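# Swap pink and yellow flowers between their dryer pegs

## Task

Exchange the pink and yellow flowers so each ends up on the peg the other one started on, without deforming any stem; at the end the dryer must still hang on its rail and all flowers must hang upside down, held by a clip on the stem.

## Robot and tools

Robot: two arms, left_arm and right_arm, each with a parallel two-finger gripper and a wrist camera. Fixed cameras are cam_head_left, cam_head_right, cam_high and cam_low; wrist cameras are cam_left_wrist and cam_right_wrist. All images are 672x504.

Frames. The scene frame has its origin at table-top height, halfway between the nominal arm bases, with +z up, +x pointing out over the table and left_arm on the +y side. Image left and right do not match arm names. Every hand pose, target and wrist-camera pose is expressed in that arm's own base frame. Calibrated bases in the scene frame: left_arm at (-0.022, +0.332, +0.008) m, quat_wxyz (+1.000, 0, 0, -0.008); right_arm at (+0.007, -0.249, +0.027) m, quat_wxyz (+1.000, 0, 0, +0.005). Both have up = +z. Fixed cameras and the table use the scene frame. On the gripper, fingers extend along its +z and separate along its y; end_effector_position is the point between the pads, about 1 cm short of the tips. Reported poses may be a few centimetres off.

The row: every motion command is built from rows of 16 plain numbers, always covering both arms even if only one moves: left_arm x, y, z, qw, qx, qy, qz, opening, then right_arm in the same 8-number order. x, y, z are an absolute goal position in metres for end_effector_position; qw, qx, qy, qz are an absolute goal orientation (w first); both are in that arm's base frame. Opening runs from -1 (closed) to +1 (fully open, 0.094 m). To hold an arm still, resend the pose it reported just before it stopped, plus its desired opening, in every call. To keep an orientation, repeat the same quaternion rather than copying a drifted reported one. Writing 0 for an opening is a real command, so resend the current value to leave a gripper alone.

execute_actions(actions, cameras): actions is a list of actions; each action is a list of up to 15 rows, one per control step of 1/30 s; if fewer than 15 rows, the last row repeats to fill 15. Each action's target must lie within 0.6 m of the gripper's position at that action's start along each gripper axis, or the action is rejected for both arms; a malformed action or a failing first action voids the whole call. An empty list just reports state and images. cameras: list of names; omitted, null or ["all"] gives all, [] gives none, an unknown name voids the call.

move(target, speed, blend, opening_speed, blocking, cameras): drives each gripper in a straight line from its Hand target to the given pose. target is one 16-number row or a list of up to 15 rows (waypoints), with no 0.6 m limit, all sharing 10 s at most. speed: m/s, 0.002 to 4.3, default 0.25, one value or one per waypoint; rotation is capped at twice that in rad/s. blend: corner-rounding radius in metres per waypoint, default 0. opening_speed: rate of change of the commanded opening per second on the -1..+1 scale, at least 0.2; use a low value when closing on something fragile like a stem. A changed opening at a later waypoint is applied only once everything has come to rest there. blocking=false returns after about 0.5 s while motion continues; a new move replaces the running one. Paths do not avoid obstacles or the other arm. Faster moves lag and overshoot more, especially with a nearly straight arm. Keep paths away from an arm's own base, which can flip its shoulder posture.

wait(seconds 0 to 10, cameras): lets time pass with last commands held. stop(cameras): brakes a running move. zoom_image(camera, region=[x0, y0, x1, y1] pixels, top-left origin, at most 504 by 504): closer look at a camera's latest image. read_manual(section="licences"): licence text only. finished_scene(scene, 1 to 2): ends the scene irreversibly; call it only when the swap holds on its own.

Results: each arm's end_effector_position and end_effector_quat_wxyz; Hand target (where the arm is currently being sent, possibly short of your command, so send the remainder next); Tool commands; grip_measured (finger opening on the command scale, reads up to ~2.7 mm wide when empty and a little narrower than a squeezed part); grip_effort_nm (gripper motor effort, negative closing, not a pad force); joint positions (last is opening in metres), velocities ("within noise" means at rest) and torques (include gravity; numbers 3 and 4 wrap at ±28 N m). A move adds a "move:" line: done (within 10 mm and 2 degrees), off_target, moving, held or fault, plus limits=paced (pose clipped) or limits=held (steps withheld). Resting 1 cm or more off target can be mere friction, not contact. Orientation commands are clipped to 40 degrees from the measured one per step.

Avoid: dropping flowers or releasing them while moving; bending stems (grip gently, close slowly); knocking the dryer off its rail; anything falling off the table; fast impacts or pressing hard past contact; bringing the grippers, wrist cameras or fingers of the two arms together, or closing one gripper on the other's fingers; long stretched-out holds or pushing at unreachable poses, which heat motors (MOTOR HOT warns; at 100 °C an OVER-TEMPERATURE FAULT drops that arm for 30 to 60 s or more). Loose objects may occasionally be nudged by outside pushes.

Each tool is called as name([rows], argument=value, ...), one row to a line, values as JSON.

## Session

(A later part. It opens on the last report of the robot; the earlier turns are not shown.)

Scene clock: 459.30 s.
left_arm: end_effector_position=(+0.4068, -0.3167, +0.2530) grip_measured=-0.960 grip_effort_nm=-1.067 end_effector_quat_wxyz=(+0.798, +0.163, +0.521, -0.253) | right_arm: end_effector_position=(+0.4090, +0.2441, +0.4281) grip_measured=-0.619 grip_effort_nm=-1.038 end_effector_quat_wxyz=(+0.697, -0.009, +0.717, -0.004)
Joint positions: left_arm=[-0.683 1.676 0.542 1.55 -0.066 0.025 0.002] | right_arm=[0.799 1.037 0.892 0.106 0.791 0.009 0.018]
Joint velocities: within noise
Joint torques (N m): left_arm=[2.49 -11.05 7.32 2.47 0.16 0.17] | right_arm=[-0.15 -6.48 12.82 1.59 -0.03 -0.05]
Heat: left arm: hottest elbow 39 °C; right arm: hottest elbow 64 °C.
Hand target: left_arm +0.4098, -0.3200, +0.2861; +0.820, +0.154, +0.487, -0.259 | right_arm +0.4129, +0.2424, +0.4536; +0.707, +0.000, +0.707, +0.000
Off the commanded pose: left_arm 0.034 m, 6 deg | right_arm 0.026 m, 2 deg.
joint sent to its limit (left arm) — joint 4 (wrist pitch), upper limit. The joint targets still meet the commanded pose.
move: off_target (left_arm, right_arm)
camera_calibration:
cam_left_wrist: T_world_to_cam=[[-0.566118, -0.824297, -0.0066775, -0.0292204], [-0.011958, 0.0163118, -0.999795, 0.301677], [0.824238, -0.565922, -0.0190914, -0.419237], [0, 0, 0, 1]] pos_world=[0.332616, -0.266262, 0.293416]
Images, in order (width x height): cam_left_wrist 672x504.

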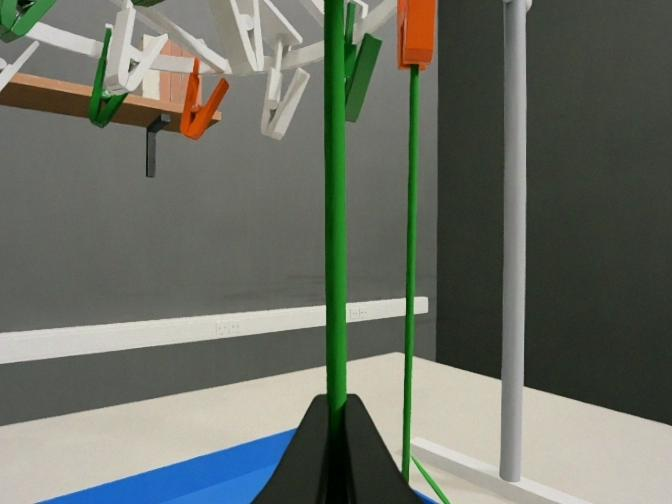

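move([
  [0.406,-0.318,0.23,0.8259,0.1504,0.4769,-0.2604,-0.97,0.414,0.243,0.454,0.7071,0,0.7071,0,-0.65],
  [0.36,-0.22,0.25,0.8259,0.1504,0.4769,-0.2604,-0.97,0.414,0.243,0.454,0.7071,0,0.7071,0,-0.65],
  [0.34,-0.215,0.32,0.8259,0.1504,0.4769,-0.2604,-0.97,0.414,0.243,0.454,0.7071,0,0.7071,0,-0.65],
], cameras=["cam_left_wrist"], speed=0.15)

zoom_image(camera="cam_left_wrist", region=[370, 80, 490, 200])

Scene clock: 467.67 s.
left_arm: end_effector_position=(+0.3398, -0.2120, +0.3125) grip_measured=-0.960 grip_effort_nm=-1.062 end_effector_quat_wxyz=(+0.825, +0.154, +0.482, -0.253) | right_arm: end_effector_position=(+0.4089, +0.2440, +0.4285) grip_measured=-0.619 grip_effort_nm=-1.038 end_effector_quat_wxyz=(+0.698, -0.009, +0.716, -0.004)
Joint positions: left_arm=[-0.527 1.278 0.284 1.504 0.069 -0.028 0.002] | right_arm=[0.799 1.036 0.892 0.106 0.791 0.009 0.018]
Joint velocities: within noise
Joint torques (N m): left_arm=[2.02 -5.36 6.12 1.32 -0.07 -0.07] | right_arm=[-0.21 -6.59 12.79 1.57 -0.03 -0.06]
Heat: left arm: hottest elbow 39 °C; right arm: hottest elbow 64 °C.
Hand target: left_arm +0.3398, -0.2150, +0.3200; +0.826, +0.150, +0.477, -0.261 | right_arm +0.4129, +0.2423, +0.4537; +0.707, +0.000, +0.707, +0.000
Off the commanded pose: left_arm 0.008 m, 1 deg | right_arm 0.026 m, 2 deg.
move: off_target (right_arm)
camera_calibration:
cam_left_wrist: T_world_to_cam=[[-0.55606, -0.830938, -0.018448, 0.0185375], [0.0727495, -0.0265489, -0.996997, 0.319874], [0.827952, -0.555732, 0.0752131, -0.332205], [0, 0, 0, 1]] pos_world=[0.262088, -0.160721, 0.344242]
Images, in order (width x height): cam_left_wrist 672x504.

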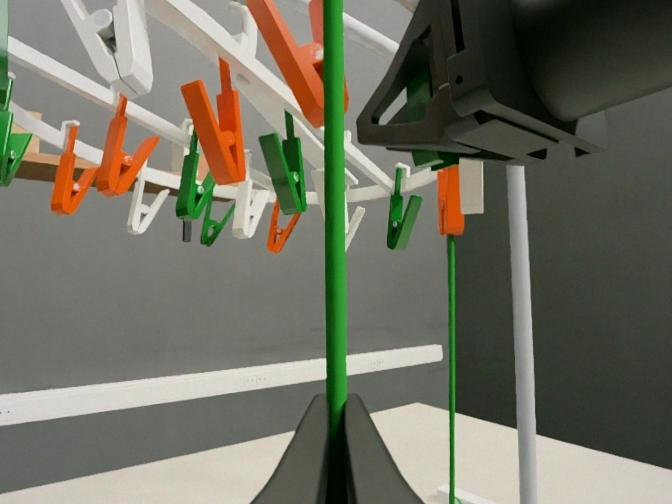

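Scaled by 4.200 from the camera's 672x504 image, which has a finer 960x720 frame.

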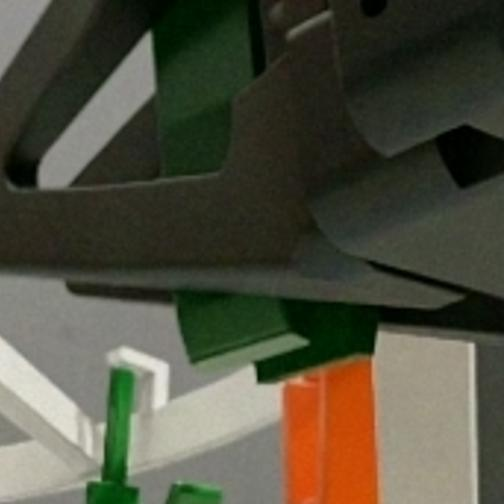

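wait(seconds=0, cameras=["cam_low","cam_left_wrist"])

zoom_image(camera="cam_low", region=[290, 130, 390, 260])

zoom_image(camera="cam_left_wrist", region=[405, 140, 475, 180])

Scene clock: 484.13 s.
left_arm: end_effector_position=(+0.3399, -0.2120, +0.3124) grip_measured=-0.960 grip_effort_nm=-1.067 end_effector_quat_wxyz=(+0.824, +0.154, +0.482, -0.253) | right_arm: end_effector_position=(+0.4089, +0.2440, +0.4285) grip_measured=-0.619 grip_effort_nm=-1.038 end_effector_quat_wxyz=(+0.698, -0.009, +0.716, -0.004)
Joint positions: left_arm=[-0.527 1.278 0.284 1.504 0.069 -0.028 0.002] | right_arm=[0.799 1.036 0.892 0.106 0.791 0.009 0.018]
Joint velocities: within noise
Joint torques (N m): left_arm=[2.02 -5.36 6.15 1.28 -0.08 -0.06] | right_arm=[-0.15 -6.42 12.81 1.55 -0.03 -0.06]
Heat: left arm: hottest elbow 38 °C; right arm: hottest elbow 64 °C.
Hand target: left_arm +0.3398, -0.2150, +0.3199; +0.826, +0.151, +0.477, -0.261 | right_arm +0.4129, +0.2423, +0.4537; +0.707, +0.000, +0.707, +0.000
Tool commands: left_gripper/opening=-0.97 right_gripper/opening=-0.65
Off the commanded pose: left_arm 0.008 m, 1 deg | right_arm 0.026 m, 2 deg.
camera_calibration:
cam_left_wrist: T_world_to_cam=[[-0.556139, -0.830886, -0.0183977, 0.0184664], [0.0723848, -0.0263731, -0.997028, 0.320007], [0.827931, -0.555818, 0.0748106, -0.33213], [0, 0, 0, 1]] pos_world=[0.262087, -0.160821, 0.344243]
Images, in order (width x height): cam_low 672x504, cam_left_wrist 672x504.

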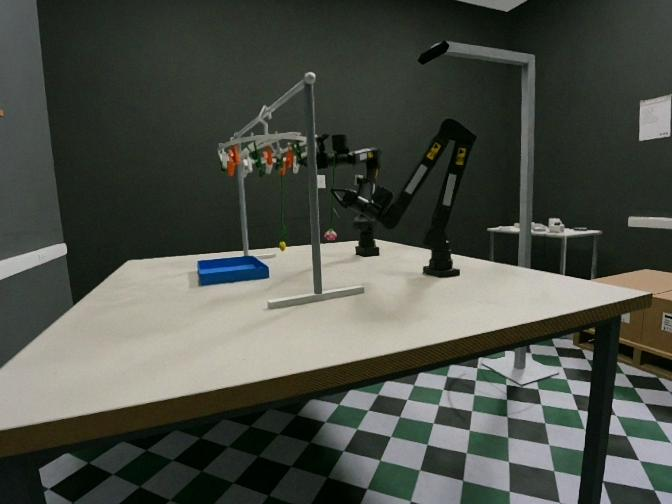

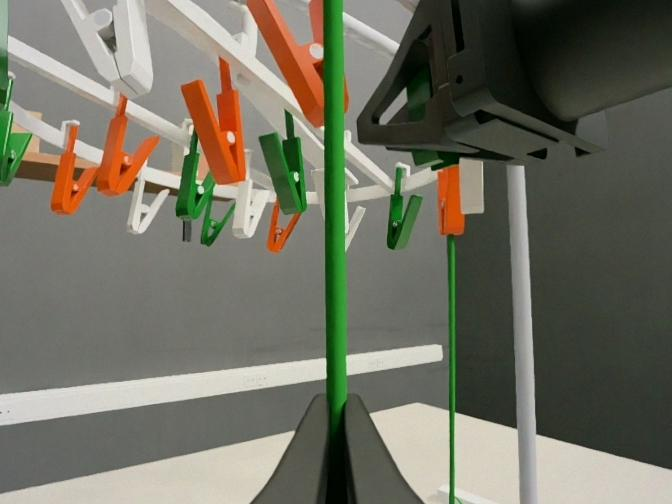

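Scaled by 3.877 from the camera's 672x504 image, which has a finer 960x720 frame.

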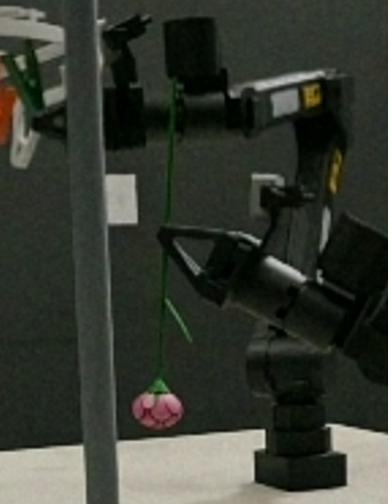

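Scaled by 7.200 from the camera's 672x504 image, which has a finer 960x720 frame.

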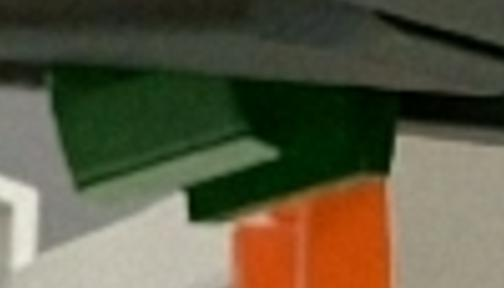

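move([
  [0.36,-0.22,0.245,0.7925,0.1673,0.5305,-0.2499,-0.97,0.414,0.243,0.454,0.7071,0,0.7071,0,-0.65],
  [0.408,-0.323,0.238,0.7925,0.1673,0.5305,-0.2499,-0.97,0.414,0.243,0.454,0.7071,0,0.7071,0,-0.65],
], cameras=[], speed=0.15)

move(target=[0.408,-0.324,0.272,0.7925,0.1673,0.5305,-0.2499,-0.97,0.414,0.243,0.454,0.7071,0,0.7071,0,-0.65], cameras=["cam_left_wrist","cam_right_wrist"], speed=0.06)

Scene clock: 499.13 s.
left_arm: end_effector_position=(+0.4027, -0.3144, +0.2300) grip_measured=-0.960 grip_effort_nm=-1.067 end_effector_quat_wxyz=(+0.784, +0.168, +0.544, -0.249) | right_arm: end_effector_position=(+0.4089, +0.2440, +0.4285) grip_measured=-0.619 grip_effort_nm=-1.038 end_effector_quat_wxyz=(+0.698, -0.009, +0.716, -0.004)
Joint positions: left_arm=[-0.687 1.698 0.513 1.546 -0.075 0.021 0.002] | right_arm=[0.799 1.036 0.892 0.106 0.791 0.009 0.018]
Joint velocities: within noise
Joint torques (N m): left_arm=[2.08 -7.94 6.32 2.41 -0.05 0.2] | right_arm=[-0.15 -6.59 12.81 1.57 -0.04 -0.05]
Heat: left arm: hottest elbow 38 °C; right arm: hottest elbow 64 °C.
Hand target: left_arm +0.4076, -0.3226, +0.2378; +0.792, +0.167, +0.531, -0.250 | right_arm +0.4129, +0.2423, +0.4537; +0.707, +0.000, +0.707, +0.000
Off the commanded pose: left_arm 0.013 m, 2 deg | right_arm 0.026 m, 2 deg.
move: off_target (left_arm, right_arm)
No camera images: "cameras" was empty.

Scene clock: 500.27 s.
left_arm: end_effector_position=(+0.4042, -0.3152, +0.2528) grip_measured=-0.960 grip_effort_nm=-1.062 end_effector_quat_wxyz=(+0.782, +0.169, +0.547, -0.247) | right_arm: end_effector_position=(+0.4089, +0.2440, +0.4285) grip_measured=-0.619 grip_effort_nm=-1.033 end_effector_quat_wxyz=(+0.698, -0.009, +0.716, -0.004)
Joint positions: left_arm=[-0.687 1.609 0.522 1.44 -0.077 0.022 0.002] | right_arm=[0.799 1.036 0.892 0.106 0.791 0.009 0.018]
Joint velocities: within noise
Joint torques (N m): left_arm=[1.9 -9.7 7.2 1.47 -0.04 0.18] | right_arm=[-0.32 -6.65 12.81 1.58 -0.04 -0.06]
Heat: left arm: hottest elbow 38 °C; right arm: hottest elbow 64 °C.
Hand target: left_arm +0.4074, -0.3233, +0.2722; +0.793, +0.167, +0.530, -0.250 | right_arm +0.4129, +0.2423, +0.4537; +0.707, +0.000, +0.707, +0.000
Off the commanded pose: left_arm 0.021 m, 2 deg | right_arm 0.026 m, 2 deg.
move: off_target (left_arm, right_arm)
camera_calibration:
cam_left_wrist: T_world_to_cam=[[-0.562953, -0.826472, -0.00529092, -0.0317118], [-0.0651942, 0.0507871, -0.996579, 0.333002], [0.823914, -0.560682, -0.0824719, -0.398487], [0, 0, 0, 1]] pos_world=[0.332176, -0.266546, 0.298831]
cam_right_wrist: T_world_to_cam=[[0.0133369, -0.999553, 0.0267708, 0.225785], [-0.439441, -0.0299083, -0.897773, 0.61279], [0.898172, 0.000209378, -0.439643, -0.0920166], [0, 0, 0, 1]] pos_world=[0.34892, 0.244031, 0.503648]
Images, in order (width x height): cam_left_wrist 672x504, cam_right_wrist 672x504.

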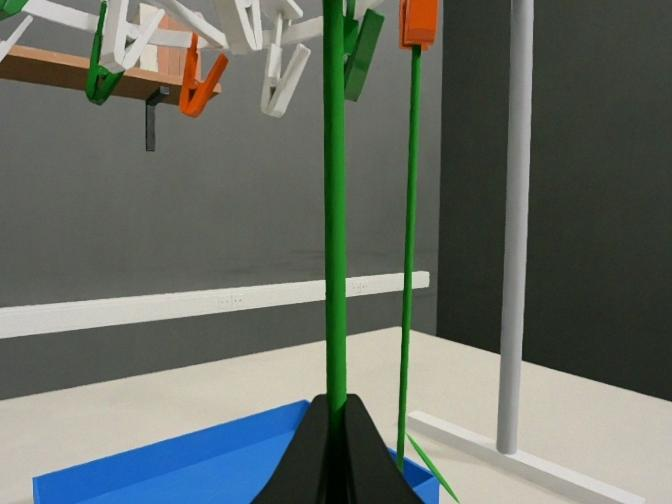

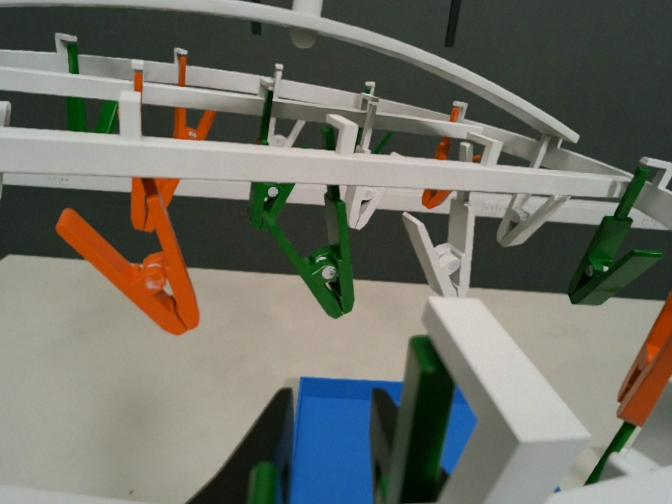

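move(target=[0.409,-0.325,0.284,0.7999,0.1638,0.5194,-0.2522,-0.97,0.414,0.243,0.454,0.7071,0,0.7071,0,-0.65], cameras=["cam_left_wrist","cam_right_wrist"], speed=0.06)

Scene clock: 502.77 s.
left_arm: end_effector_position=(+0.4057, -0.3165, +0.2612) grip_measured=-0.960 grip_effort_nm=-1.062 end_effector_quat_wxyz=(+0.787, +0.167, +0.540, -0.248) | right_arm: end_effector_position=(+0.4089, +0.2440, +0.4285) grip_measured=-0.619 grip_effort_nm=-1.043 end_effector_quat_wxyz=(+0.698, -0.009, +0.716, -0.004)
Joint positions: left_arm=[-0.687 1.602 0.534 1.44 -0.077 0.024 0.002] | right_arm=[0.799 1.036 0.892 0.106 0.791 0.009 0.018]
Joint velocities: within noise
Joint torques (N m): left_arm=[1.9 -9.99 7.47 1.63 -0.01 0.18] | right_arm=[-0.21 -6.65 12.88 1.55 -0.02 -0.05]
Heat: left arm: hottest elbow 39 °C; right arm: hottest elbow 64 °C.
Hand target: left_arm +0.4082, -0.3242, +0.2840; +0.800, +0.164, +0.519, -0.252 | right_arm +0.4129, +0.2423, +0.4537; +0.707, +0.000, +0.707, +0.000
Off the commanded pose: left_arm 0.025 m, 3 deg | right_arm 0.026 m, 2 deg.
move: off_target (left_arm, right_arm)
camera_calibration:
cam_left_wrist: T_world_to_cam=[[-0.562339, -0.826889, -0.00539932, -0.0322271], [-0.0497985, 0.0403825, -0.997943, 0.332342], [0.825406, -0.560913, -0.0638865, -0.405206], [0, 0, 0, 1]] pos_world=[0.332887, -0.267354, 0.305597]
cam_right_wrist: T_world_to_cam=[[0.0133369, -0.999553, 0.0267708, 0.225785], [-0.439441, -0.0299083, -0.897773, 0.61279], [0.898172, 0.000209378, -0.439643, -0.0920166], [0, 0, 0, 1]] pos_world=[0.34892, 0.244031, 0.503648]
Images, in order (width x height): cam_left_wrist 672x504, cam_right_wrist 672x504.

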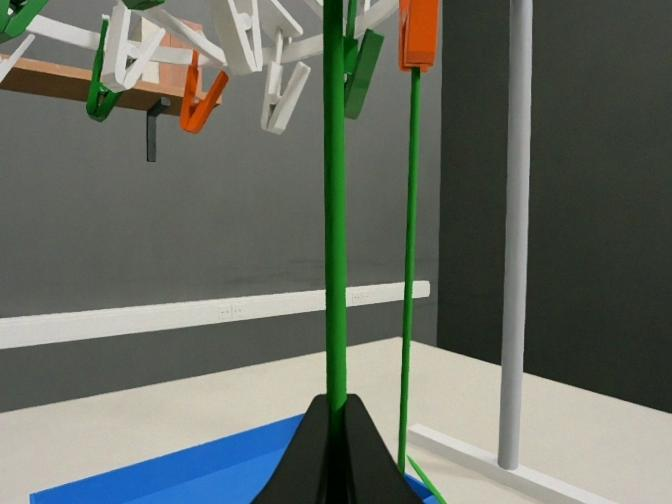

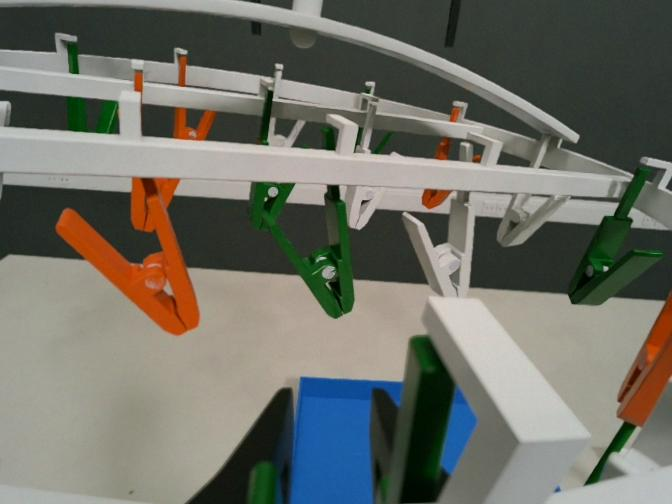

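move(target=[0.409,-0.325,0.292,0.7999,0.1638,0.5194,-0.2522,-0.97,0.414,0.243,0.454,0.7071,0,0.7071,0,-0.65], cameras=["cam_left_wrist","cam_low"], speed=0.05)

zoom_image(camera="cam_left_wrist", region=[240, 0, 440, 200])

zoom_image(camera="cam_low", region=[275, 130, 345, 200])

Scene clock: 506.30 s.
left_arm: end_effector_position=(+0.4055, -0.3163, +0.2689) grip_measured=-0.960 grip_effort_nm=-1.067 end_effector_quat_wxyz=(+0.788, +0.167, +0.539, -0.248) | right_arm: end_effector_position=(+0.4089, +0.2440, +0.4285) grip_measured=-0.619 grip_effort_nm=-1.033 end_effector_quat_wxyz=(+0.698, -0.009, +0.716, -0.004)
Joint positions: left_arm=[-0.687 1.577 0.537 1.413 -0.077 0.025 0.002] | right_arm=[0.799 1.036 0.892 0.106 0.791 0.009 0.018]
Joint velocities: within noise
Joint torques (N m): left_arm=[1.85 -9.93 7.75 1.46 0 0.17] | right_arm=[-0.15 -6.48 12.78 1.61 -0.05 -0.06]
Heat: left arm: hottest elbow 39 °C; right arm: hottest elbow 65 °C.
Hand target: left_arm +0.4082, -0.3242, +0.2921; +0.800, +0.164, +0.519, -0.252 | right_arm +0.4129, +0.2423, +0.4537; +0.707, +0.000, +0.707, +0.000
Off the commanded pose: left_arm 0.025 m, 3 deg | right_arm 0.026 m, 2 deg.
move: off_target (left_arm, right_arm)
camera_calibration:
cam_left_wrist: T_world_to_cam=[[-0.562077, -0.827063, -0.00598832, -0.0321392], [-0.0479056, 0.0397833, -0.998059, 0.339047], [0.825696, -0.560699, -0.0619822, -0.405004], [0, 0, 0, 1]] pos_world=[0.332588, -0.267155, 0.313093]
Images, in order (width x height): cam_low 672x504, cam_left_wrist 672x504.

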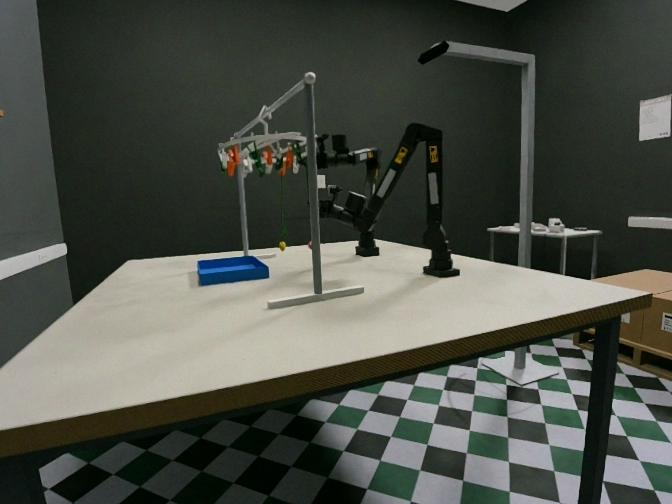

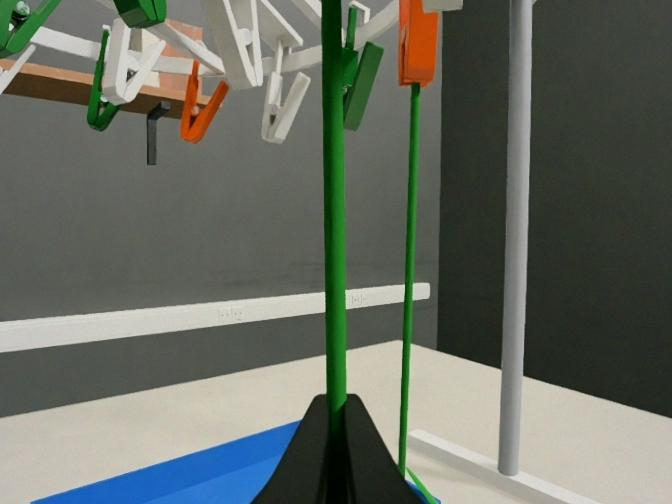

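Scaled by 2.520 from the camera's 672x504 image, which has a finer 960x720 frame.

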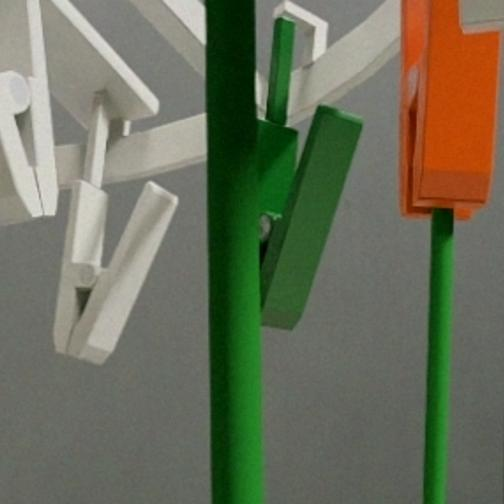

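Scaled by 7.200 from the camera's 672x504 image, which has a finer 960x720 frame.

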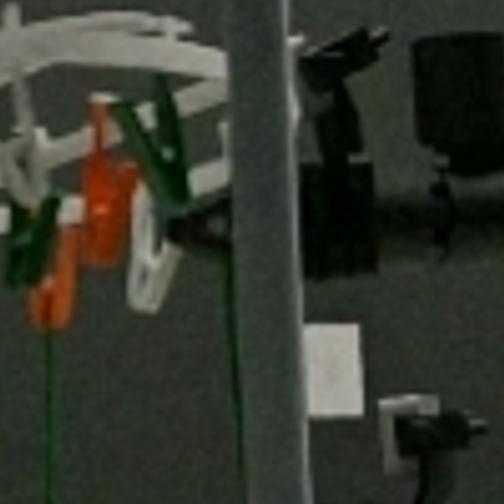

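move(target=[0.409,-0.325,0.292,0.7999,0.1638,0.5194,-0.2522,-0.97,0.414,0.243,0.454,0.7071,0,0.7071,0,0.1], cameras=["cam_left_wrist","cam_right_wrist","cam_low"], opening_speed=0.5)

zoom_image(camera="cam_low", region=[275, 130, 345, 200])

Scene clock: 511.00 s.
left_arm: end_effector_position=(+0.4054, -0.3162, +0.2692) grip_measured=-0.960 grip_effort_nm=-1.067 end_effector_quat_wxyz=(+0.788, +0.167, +0.538, -0.248) | right_arm: end_effector_position=(+0.4089, +0.2440, +0.4285) grip_measured=+0.098 grip_effort_nm=0.071 end_effector_quat_wxyz=(+0.698, -0.009, +0.716, -0.004)
Joint positions: left_arm=[-0.687 1.576 0.537 1.413 -0.077 0.025 0.002] | right_arm=[0.799 1.036 0.892 0.106 0.791 0.009 0.052]
Joint velocities: within noise
Joint torques (N m): left_arm=[1.9 -9.88 7.77 1.47 0 0.17] | right_arm=[0.03 -6.71 12.79 1.57 -0.03 -0.07]
Heat: left arm: hottest elbow 39 °C; right arm: hottest elbow 65 °C.
Hand target: left_arm +0.4082, -0.3242, +0.2921; +0.800, +0.164, +0.519, -0.252 | right_arm +0.4129, +0.2424, +0.4537; +0.707, +0.000, +0.707, +0.000
Off the commanded pose: left_arm 0.025 m, 3 deg | right_arm 0.026 m, 2 deg.
move: off_target (left_arm, right_arm)
camera_calibration:
cam_left_wrist: T_world_to_cam=[[-0.561969, -0.827134, -0.00627896, -0.0321573], [-0.0470855, 0.0395676, -0.998107, 0.339024], [0.825817, -0.56061, -0.0611818, -0.405171], [0, 0, 0, 1]] pos_world=[0.332489, -0.267156, 0.313392]
cam_right_wrist: T_world_to_cam=[[0.0136501, -0.99955, 0.0267281, 0.225797], [-0.439433, -0.0300076, -0.897774, 0.612815], [0.898172, 0.000509557, -0.439644, -0.0920894], [0, 0, 0, 1]] pos_world=[0.348921, 0.244131, 0.503648]
Images, in order (width x height): cam_low 672x504, cam_left_wrist 672x504, cam_right_wrist 672x504.

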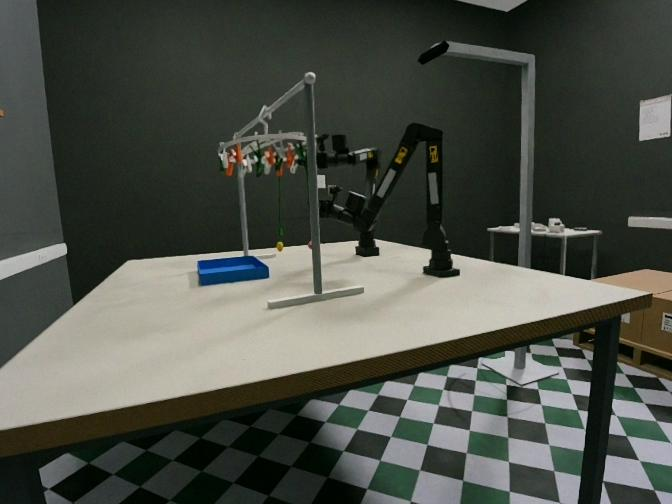

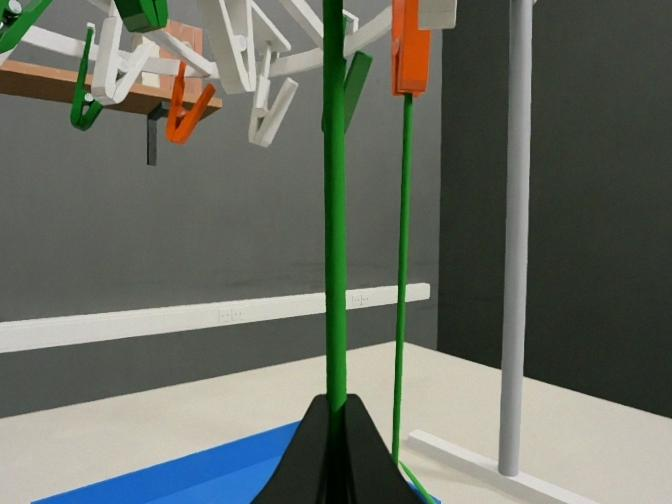

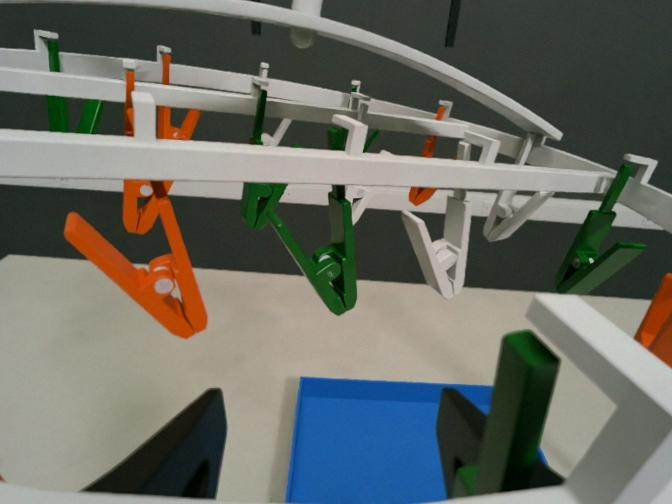

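Scaled by 7.200 from the camera's 672x504 image, which has a finer 960x720 frame.

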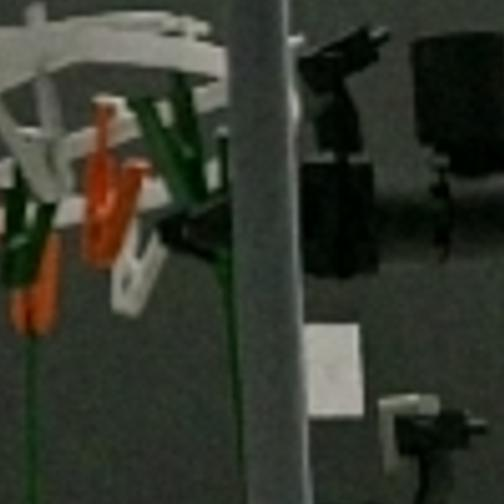

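move(target=[0.409,-0.325,0.292,0.7999,0.1638,0.5194,-0.2522,0.0,0.414,0.243,0.454,0.7071,0,0.7071,0,0.5], opening_speed=0.4, cameras=["cam_low","cam_head_right"])

zoom_image(camera="cam_low", region=[250, 110, 420, 270])

Scene clock: 531.83 s.
left_arm: end_effector_position=(+0.4054, -0.3162, +0.2692) grip_measured=-0.002 grip_effort_nm=0.051 end_effector_quat_wxyz=(+0.788, +0.167, +0.538, -0.248) | right_arm: end_effector_position=(+0.4089, +0.2440, +0.4285) grip_measured=+0.498 grip_effort_nm=0.076 end_effector_quat_wxyz=(+0.698, -0.009, +0.716, -0.004)
Joint positions: left_arm=[-0.687 1.576 0.537 1.413 -0.077 0.025 0.047] | right_arm=[0.799 1.036 0.892 0.106 0.791 0.009 0.07]
Joint velocities: within noise
Joint torques (N m): left_arm=[1.9 -9.82 7.77 1.47 0 0.17] | right_arm=[-0.21 -6.42 12.83 1.59 -0.04 -0.06]
Heat: left arm: hottest elbow 40 °C; right arm: hottest elbow 65 °C.
Hand target: left_arm +0.4082, -0.3242, +0.2921; +0.800, +0.164, +0.519, -0.252 | right_arm +0.4129, +0.2424, +0.4537; +0.707, +0.000, +0.707, +0.000
Off the commanded pose: left_arm 0.025 m, 3 deg | right_arm 0.026 m, 2 deg.
move: off_target (left_arm, right_arm)
Images, in order (width x height): cam_head_right 672x504, cam_low 672x504.

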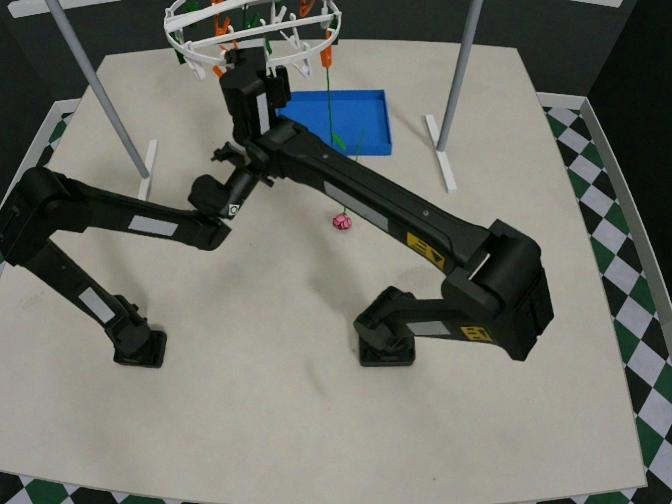

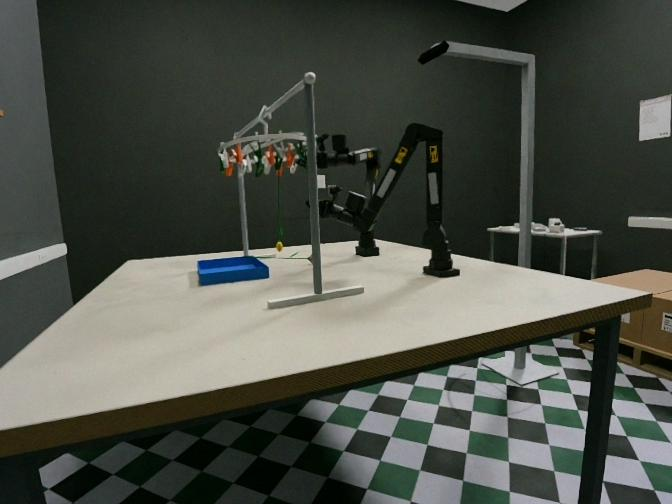

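Scaled by 2.965 from the camera's 672x504 image, which has a finer 960x720 frame.

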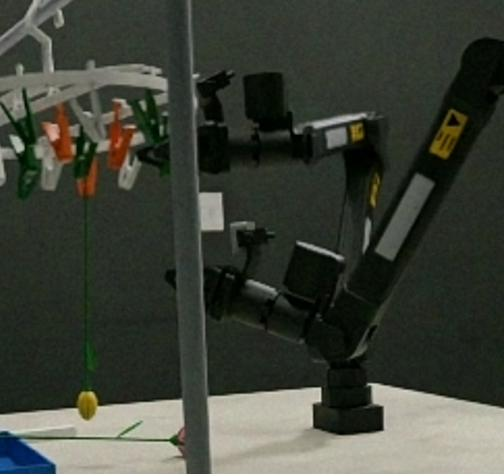

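move([
  [0.36,-0.22,0.29,0.7999,0.1638,0.5194,-0.2522,0.0,0.32,0.243,0.454,0.7071,0,0.7071,0,0.5],
  [0.33,-0.12,0.29,0.8528,0.0869,0.4924,-0.1504,0.0,0.32,0.15,0.454,0.7071,0,0.7071,0,0.5],
], cameras=["cam_head_left","cam_high","cam_left_wrist","cam_low","cam_right_wrist"])

zoom_image(camera="cam_low", region=[190, 110, 330, 270])

zoom_image(camera="cam_head_left", region=[250, 0, 480, 230])

Scene clock: 537.07 s.
left_arm: end_effector_position=(+0.3328, -0.1243, +0.2833) grip_measured=-0.002 grip_effort_nm=0.046 end_effector_quat_wxyz=(+0.838, +0.091, +0.516, -0.154) | right_arm: end_effector_position=(+0.3177, +0.1520, +0.4637) grip_measured=+0.499 grip_effort_nm=0.071 end_effector_quat_wxyz=(+0.713, +0.006, +0.701, +0.012)
Joint positions: left_arm=[-0.357 1.221 0.14 1.548 -0.001 -0.007 0.047] | right_arm=[0.804 0.634 0.765 -0.109 0.796 0.009 0.07]
Joint velocities: within noise
Joint torques (N m): left_arm=[3.25 -4.01 4.6 2.47 0.14 0.13] | right_arm=[-0.26 0.73 8.42 1.5 -0.07 -0.04]
Heat: left arm: hottest elbow 40 °C; right arm: hottest elbow 64 °C.
Hand target: left_arm +0.3299, -0.1201, +0.2905; +0.846, +0.089, +0.504, -0.149 | right_arm +0.3199, +0.1500, +0.4541; +0.707, +0.000, +0.707, +0.000
Off the commanded pose: left_arm 0.008 m, 3 deg | right_arm 0.010 m, 2 deg.
joint sent to its limit (left arm) — joint 4 (wrist pitch), upper limit. The joint targets still meet the commanded pose.
move: off_target (left_arm)
camera_calibration:
cam_left_wrist: T_world_to_cam=[[-0.341075, -0.940031, -0.0031263, -0.00259863], [0.0323637, -0.00841876, -0.999441, 0.309984], [0.939479, -0.340985, 0.0332943, -0.274065], [0, 0, 0, 1]] pos_world=[0.24656, -0.0932852, 0.318928]
cam_right_wrist: T_world_to_cam=[[0.0134566, -0.999778, -0.0161886, 0.154053], [-0.401119, 0.00943279, -0.915977, 0.591992], [0.915927, 0.0188195, -0.400903, -0.0209985], [0, 0, 0, 1]] pos_world=[0.254619, 0.14883, 0.536327]
Images, in order (width x height): cam_head_left 672x504, cam_high 672x504, cam_low 672x504, cam_left_wrist 672x504, cam_right_wrist 672x504.

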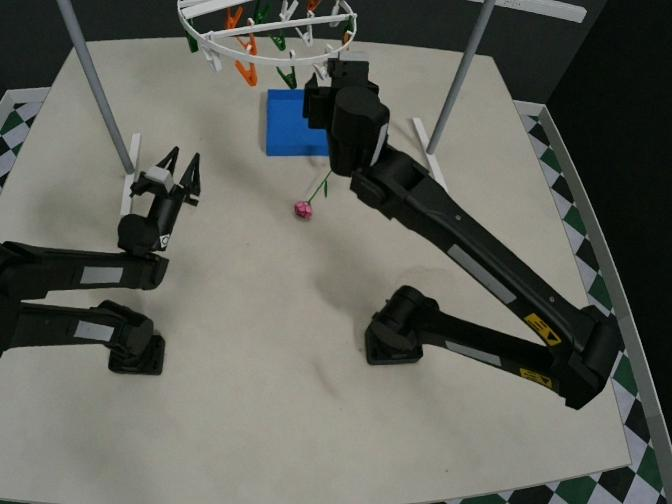

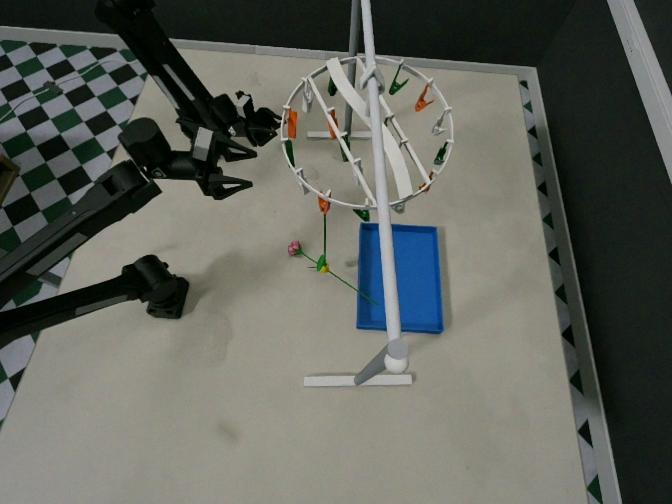

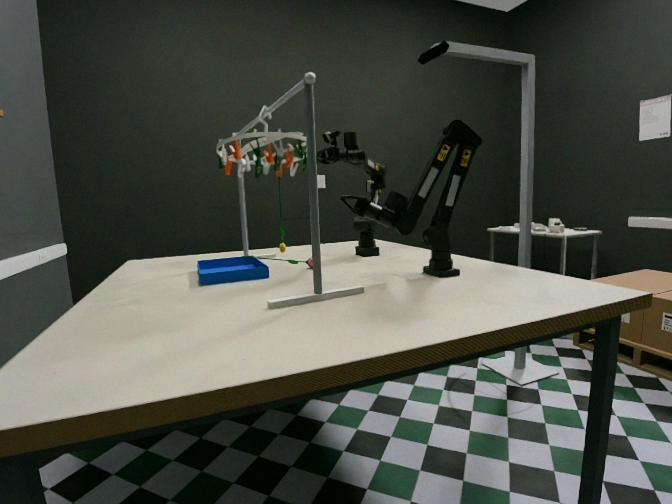

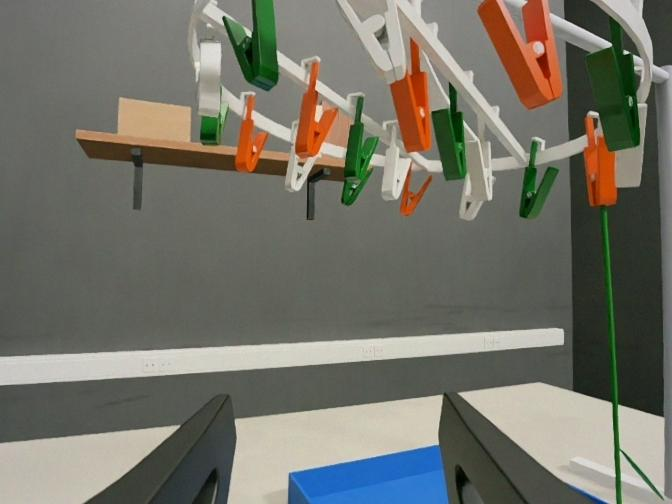

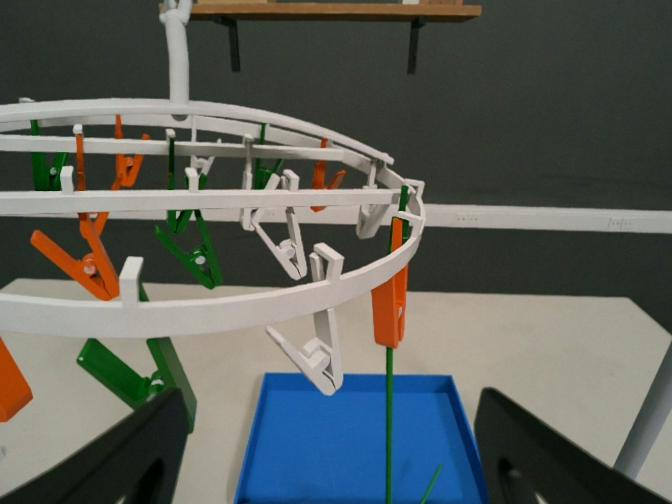

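Scaled by 3.150 from the camera's 672x504 image, which has a finer 960x720 frame.

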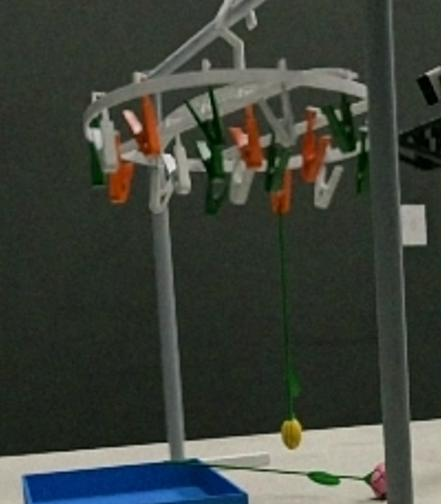

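Scaled by 2.191 from the camera's 672x504 image, which has a finer 960x720 frame.

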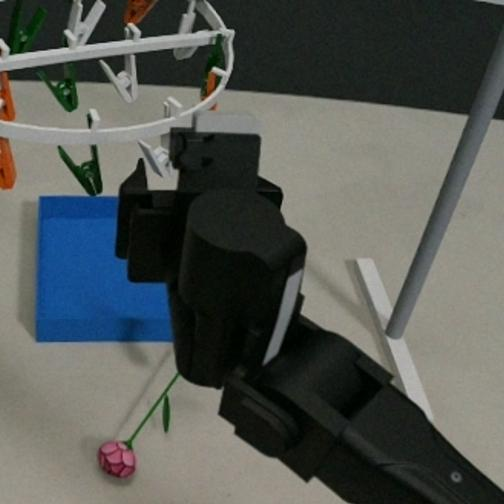

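zoom_image(camera="cam_right_wrist", region=[240, 150, 480, 400])

zoom_image(camera="cam_left_wrist", region=[480, 0, 672, 240])

zoom_image(camera="cam_high", region=[260, 40, 470, 330])

Scaled by 2.016 from the camera's 672x504 image, which has a finer 960x720 frame.

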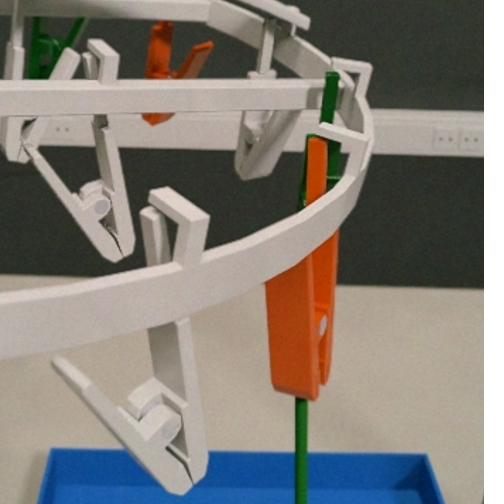

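Scaled by 2.100 from the camera's 672x504 image, which has a finer 960x720 frame.

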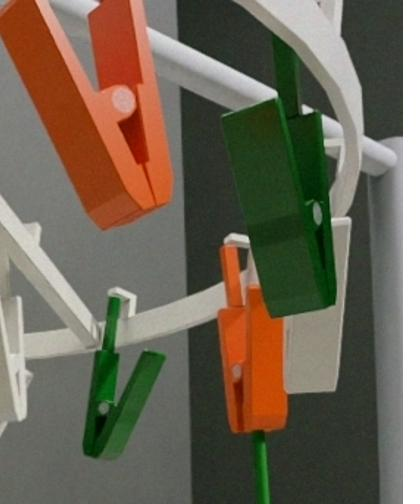

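Scaled by 1.738 from the camera's 672x504 image, which has a finer 960x720 frame.

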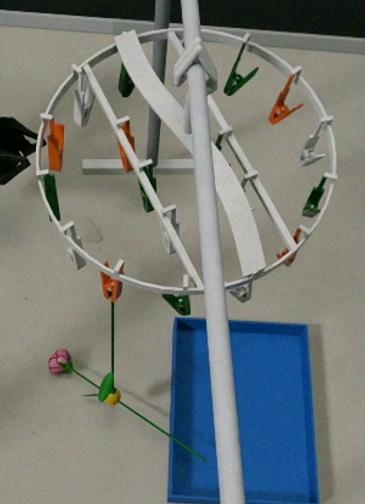

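move([
  [0.33,-0.12,0.29,0.8528,0.0869,0.4924,-0.1504,0.0,0.32,0.06,0.43,0.6772,-0.2035,0.6772,0.2035,0.35],
  [0.33,-0.12,0.29,0.8528,0.0869,0.4924,-0.1504,0.0,0.405,0.03,0.415,0.6272,-0.3265,0.6272,0.3265,0.35],
], blend=[0.03,0], cameras=["cam_head_left","cam_right_wrist","cam_high","cam_left_wrist"])

zoom_image(camera="cam_high", region=[230, 40, 460, 330])

Scene clock: 569.50 s.
left_arm: end_effector_position=(+0.3328, -0.1243, +0.2832) grip_measured=-0.002 grip_effort_nm=0.046 end_effector_quat_wxyz=(+0.838, +0.091, +0.516, -0.154) | right_arm: end_effector_position=(+0.3959, +0.0348, +0.3870) grip_measured=+0.351 grip_effort_nm=-0.081 end_effector_quat_wxyz=(+0.612, -0.314, +0.641, +0.341)
Joint positions: left_arm=[-0.356 1.221 0.14 1.548 -0.001 -0.007 0.047] | right_arm=[-0.342 0.99 0.754 0.171 -1.305 -0.01 0.063]
Joint velocities: within noise
Joint torques (N m): left_arm=[3.31 -3.96 4.63 2.47 0.13 0.13] | right_arm=[0.09 -3.96 13.31 2.09 -0.14 0.1]
Heat: left arm: hottest elbow 39 °C; right arm: hottest elbow 54 °C.
Hand target: left_arm +0.3299, -0.1200, +0.2905; +0.846, +0.089, +0.504, -0.149 | right_arm +0.4033, +0.0302, +0.4144; +0.627, -0.327, +0.627, +0.326
Off the commanded pose: left_arm 0.009 m, 3 deg | right_arm 0.030 m, 3 deg.
joint sent to its limit (left arm) — joint 4 (wrist pitch), upper limit. The joint targets still meet the commanded pose.
move: off_target (left_arm, right_arm)
camera_calibration:
cam_left_wrist: T_world_to_cam=[[-0.341069, -0.940033, -0.00330593, -0.0024833], [0.0320505, -0.00811389, -0.999453, 0.309999], [0.939492, -0.340988, 0.032896, -0.27381], [0, 0, 0, 1]] pos_world=[0.246459, -0.0931849, 0.318828]
cam_right_wrist: T_world_to_cam=[[0.823381, -0.565757, -0.0443122, -0.290232], [-0.276941, -0.332437, -0.901548, 0.511289], [0.495326, 0.754589, -0.430403, 0.0310864], [0, 0, 0, 1]] pos_world=[0.365171, -0.017687, 0.461471]
Images, in order (width x height): cam_head_left 672x504, cam_high 672x504, cam_left_wrist 672x504, cam_right_wrist 672x504.

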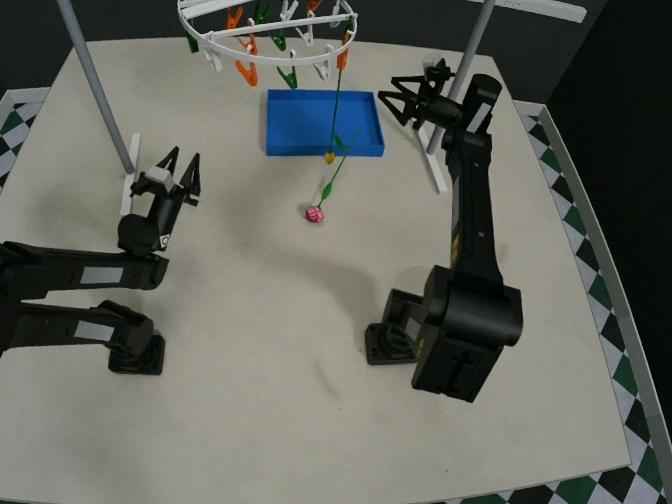

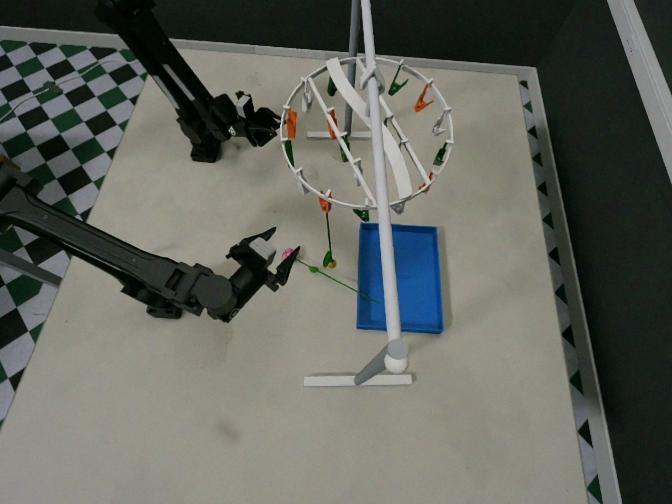

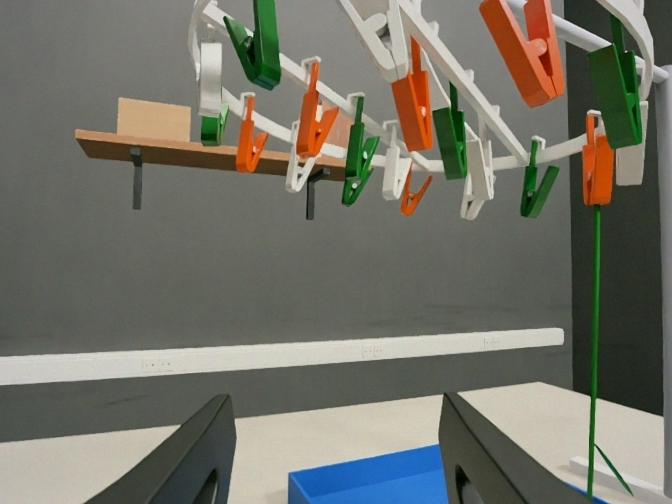

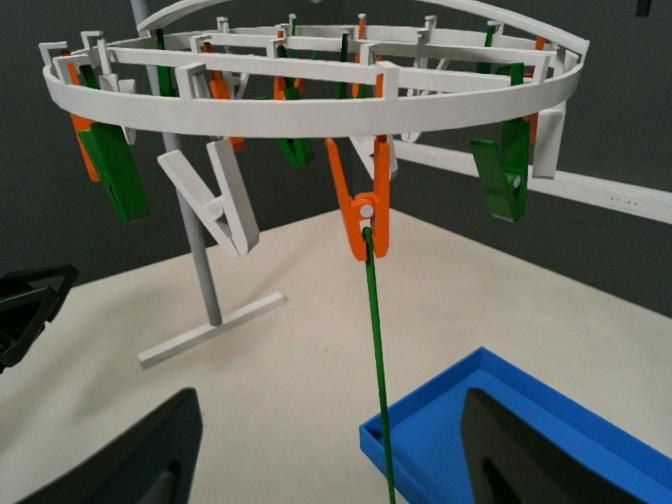

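Scaled by 1.738 from the camera's 672x504 image, which has a finer 960x720 frame.

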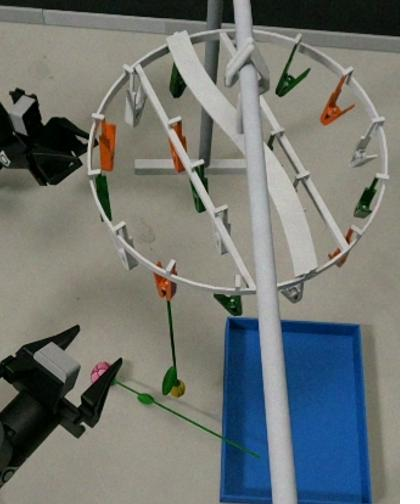

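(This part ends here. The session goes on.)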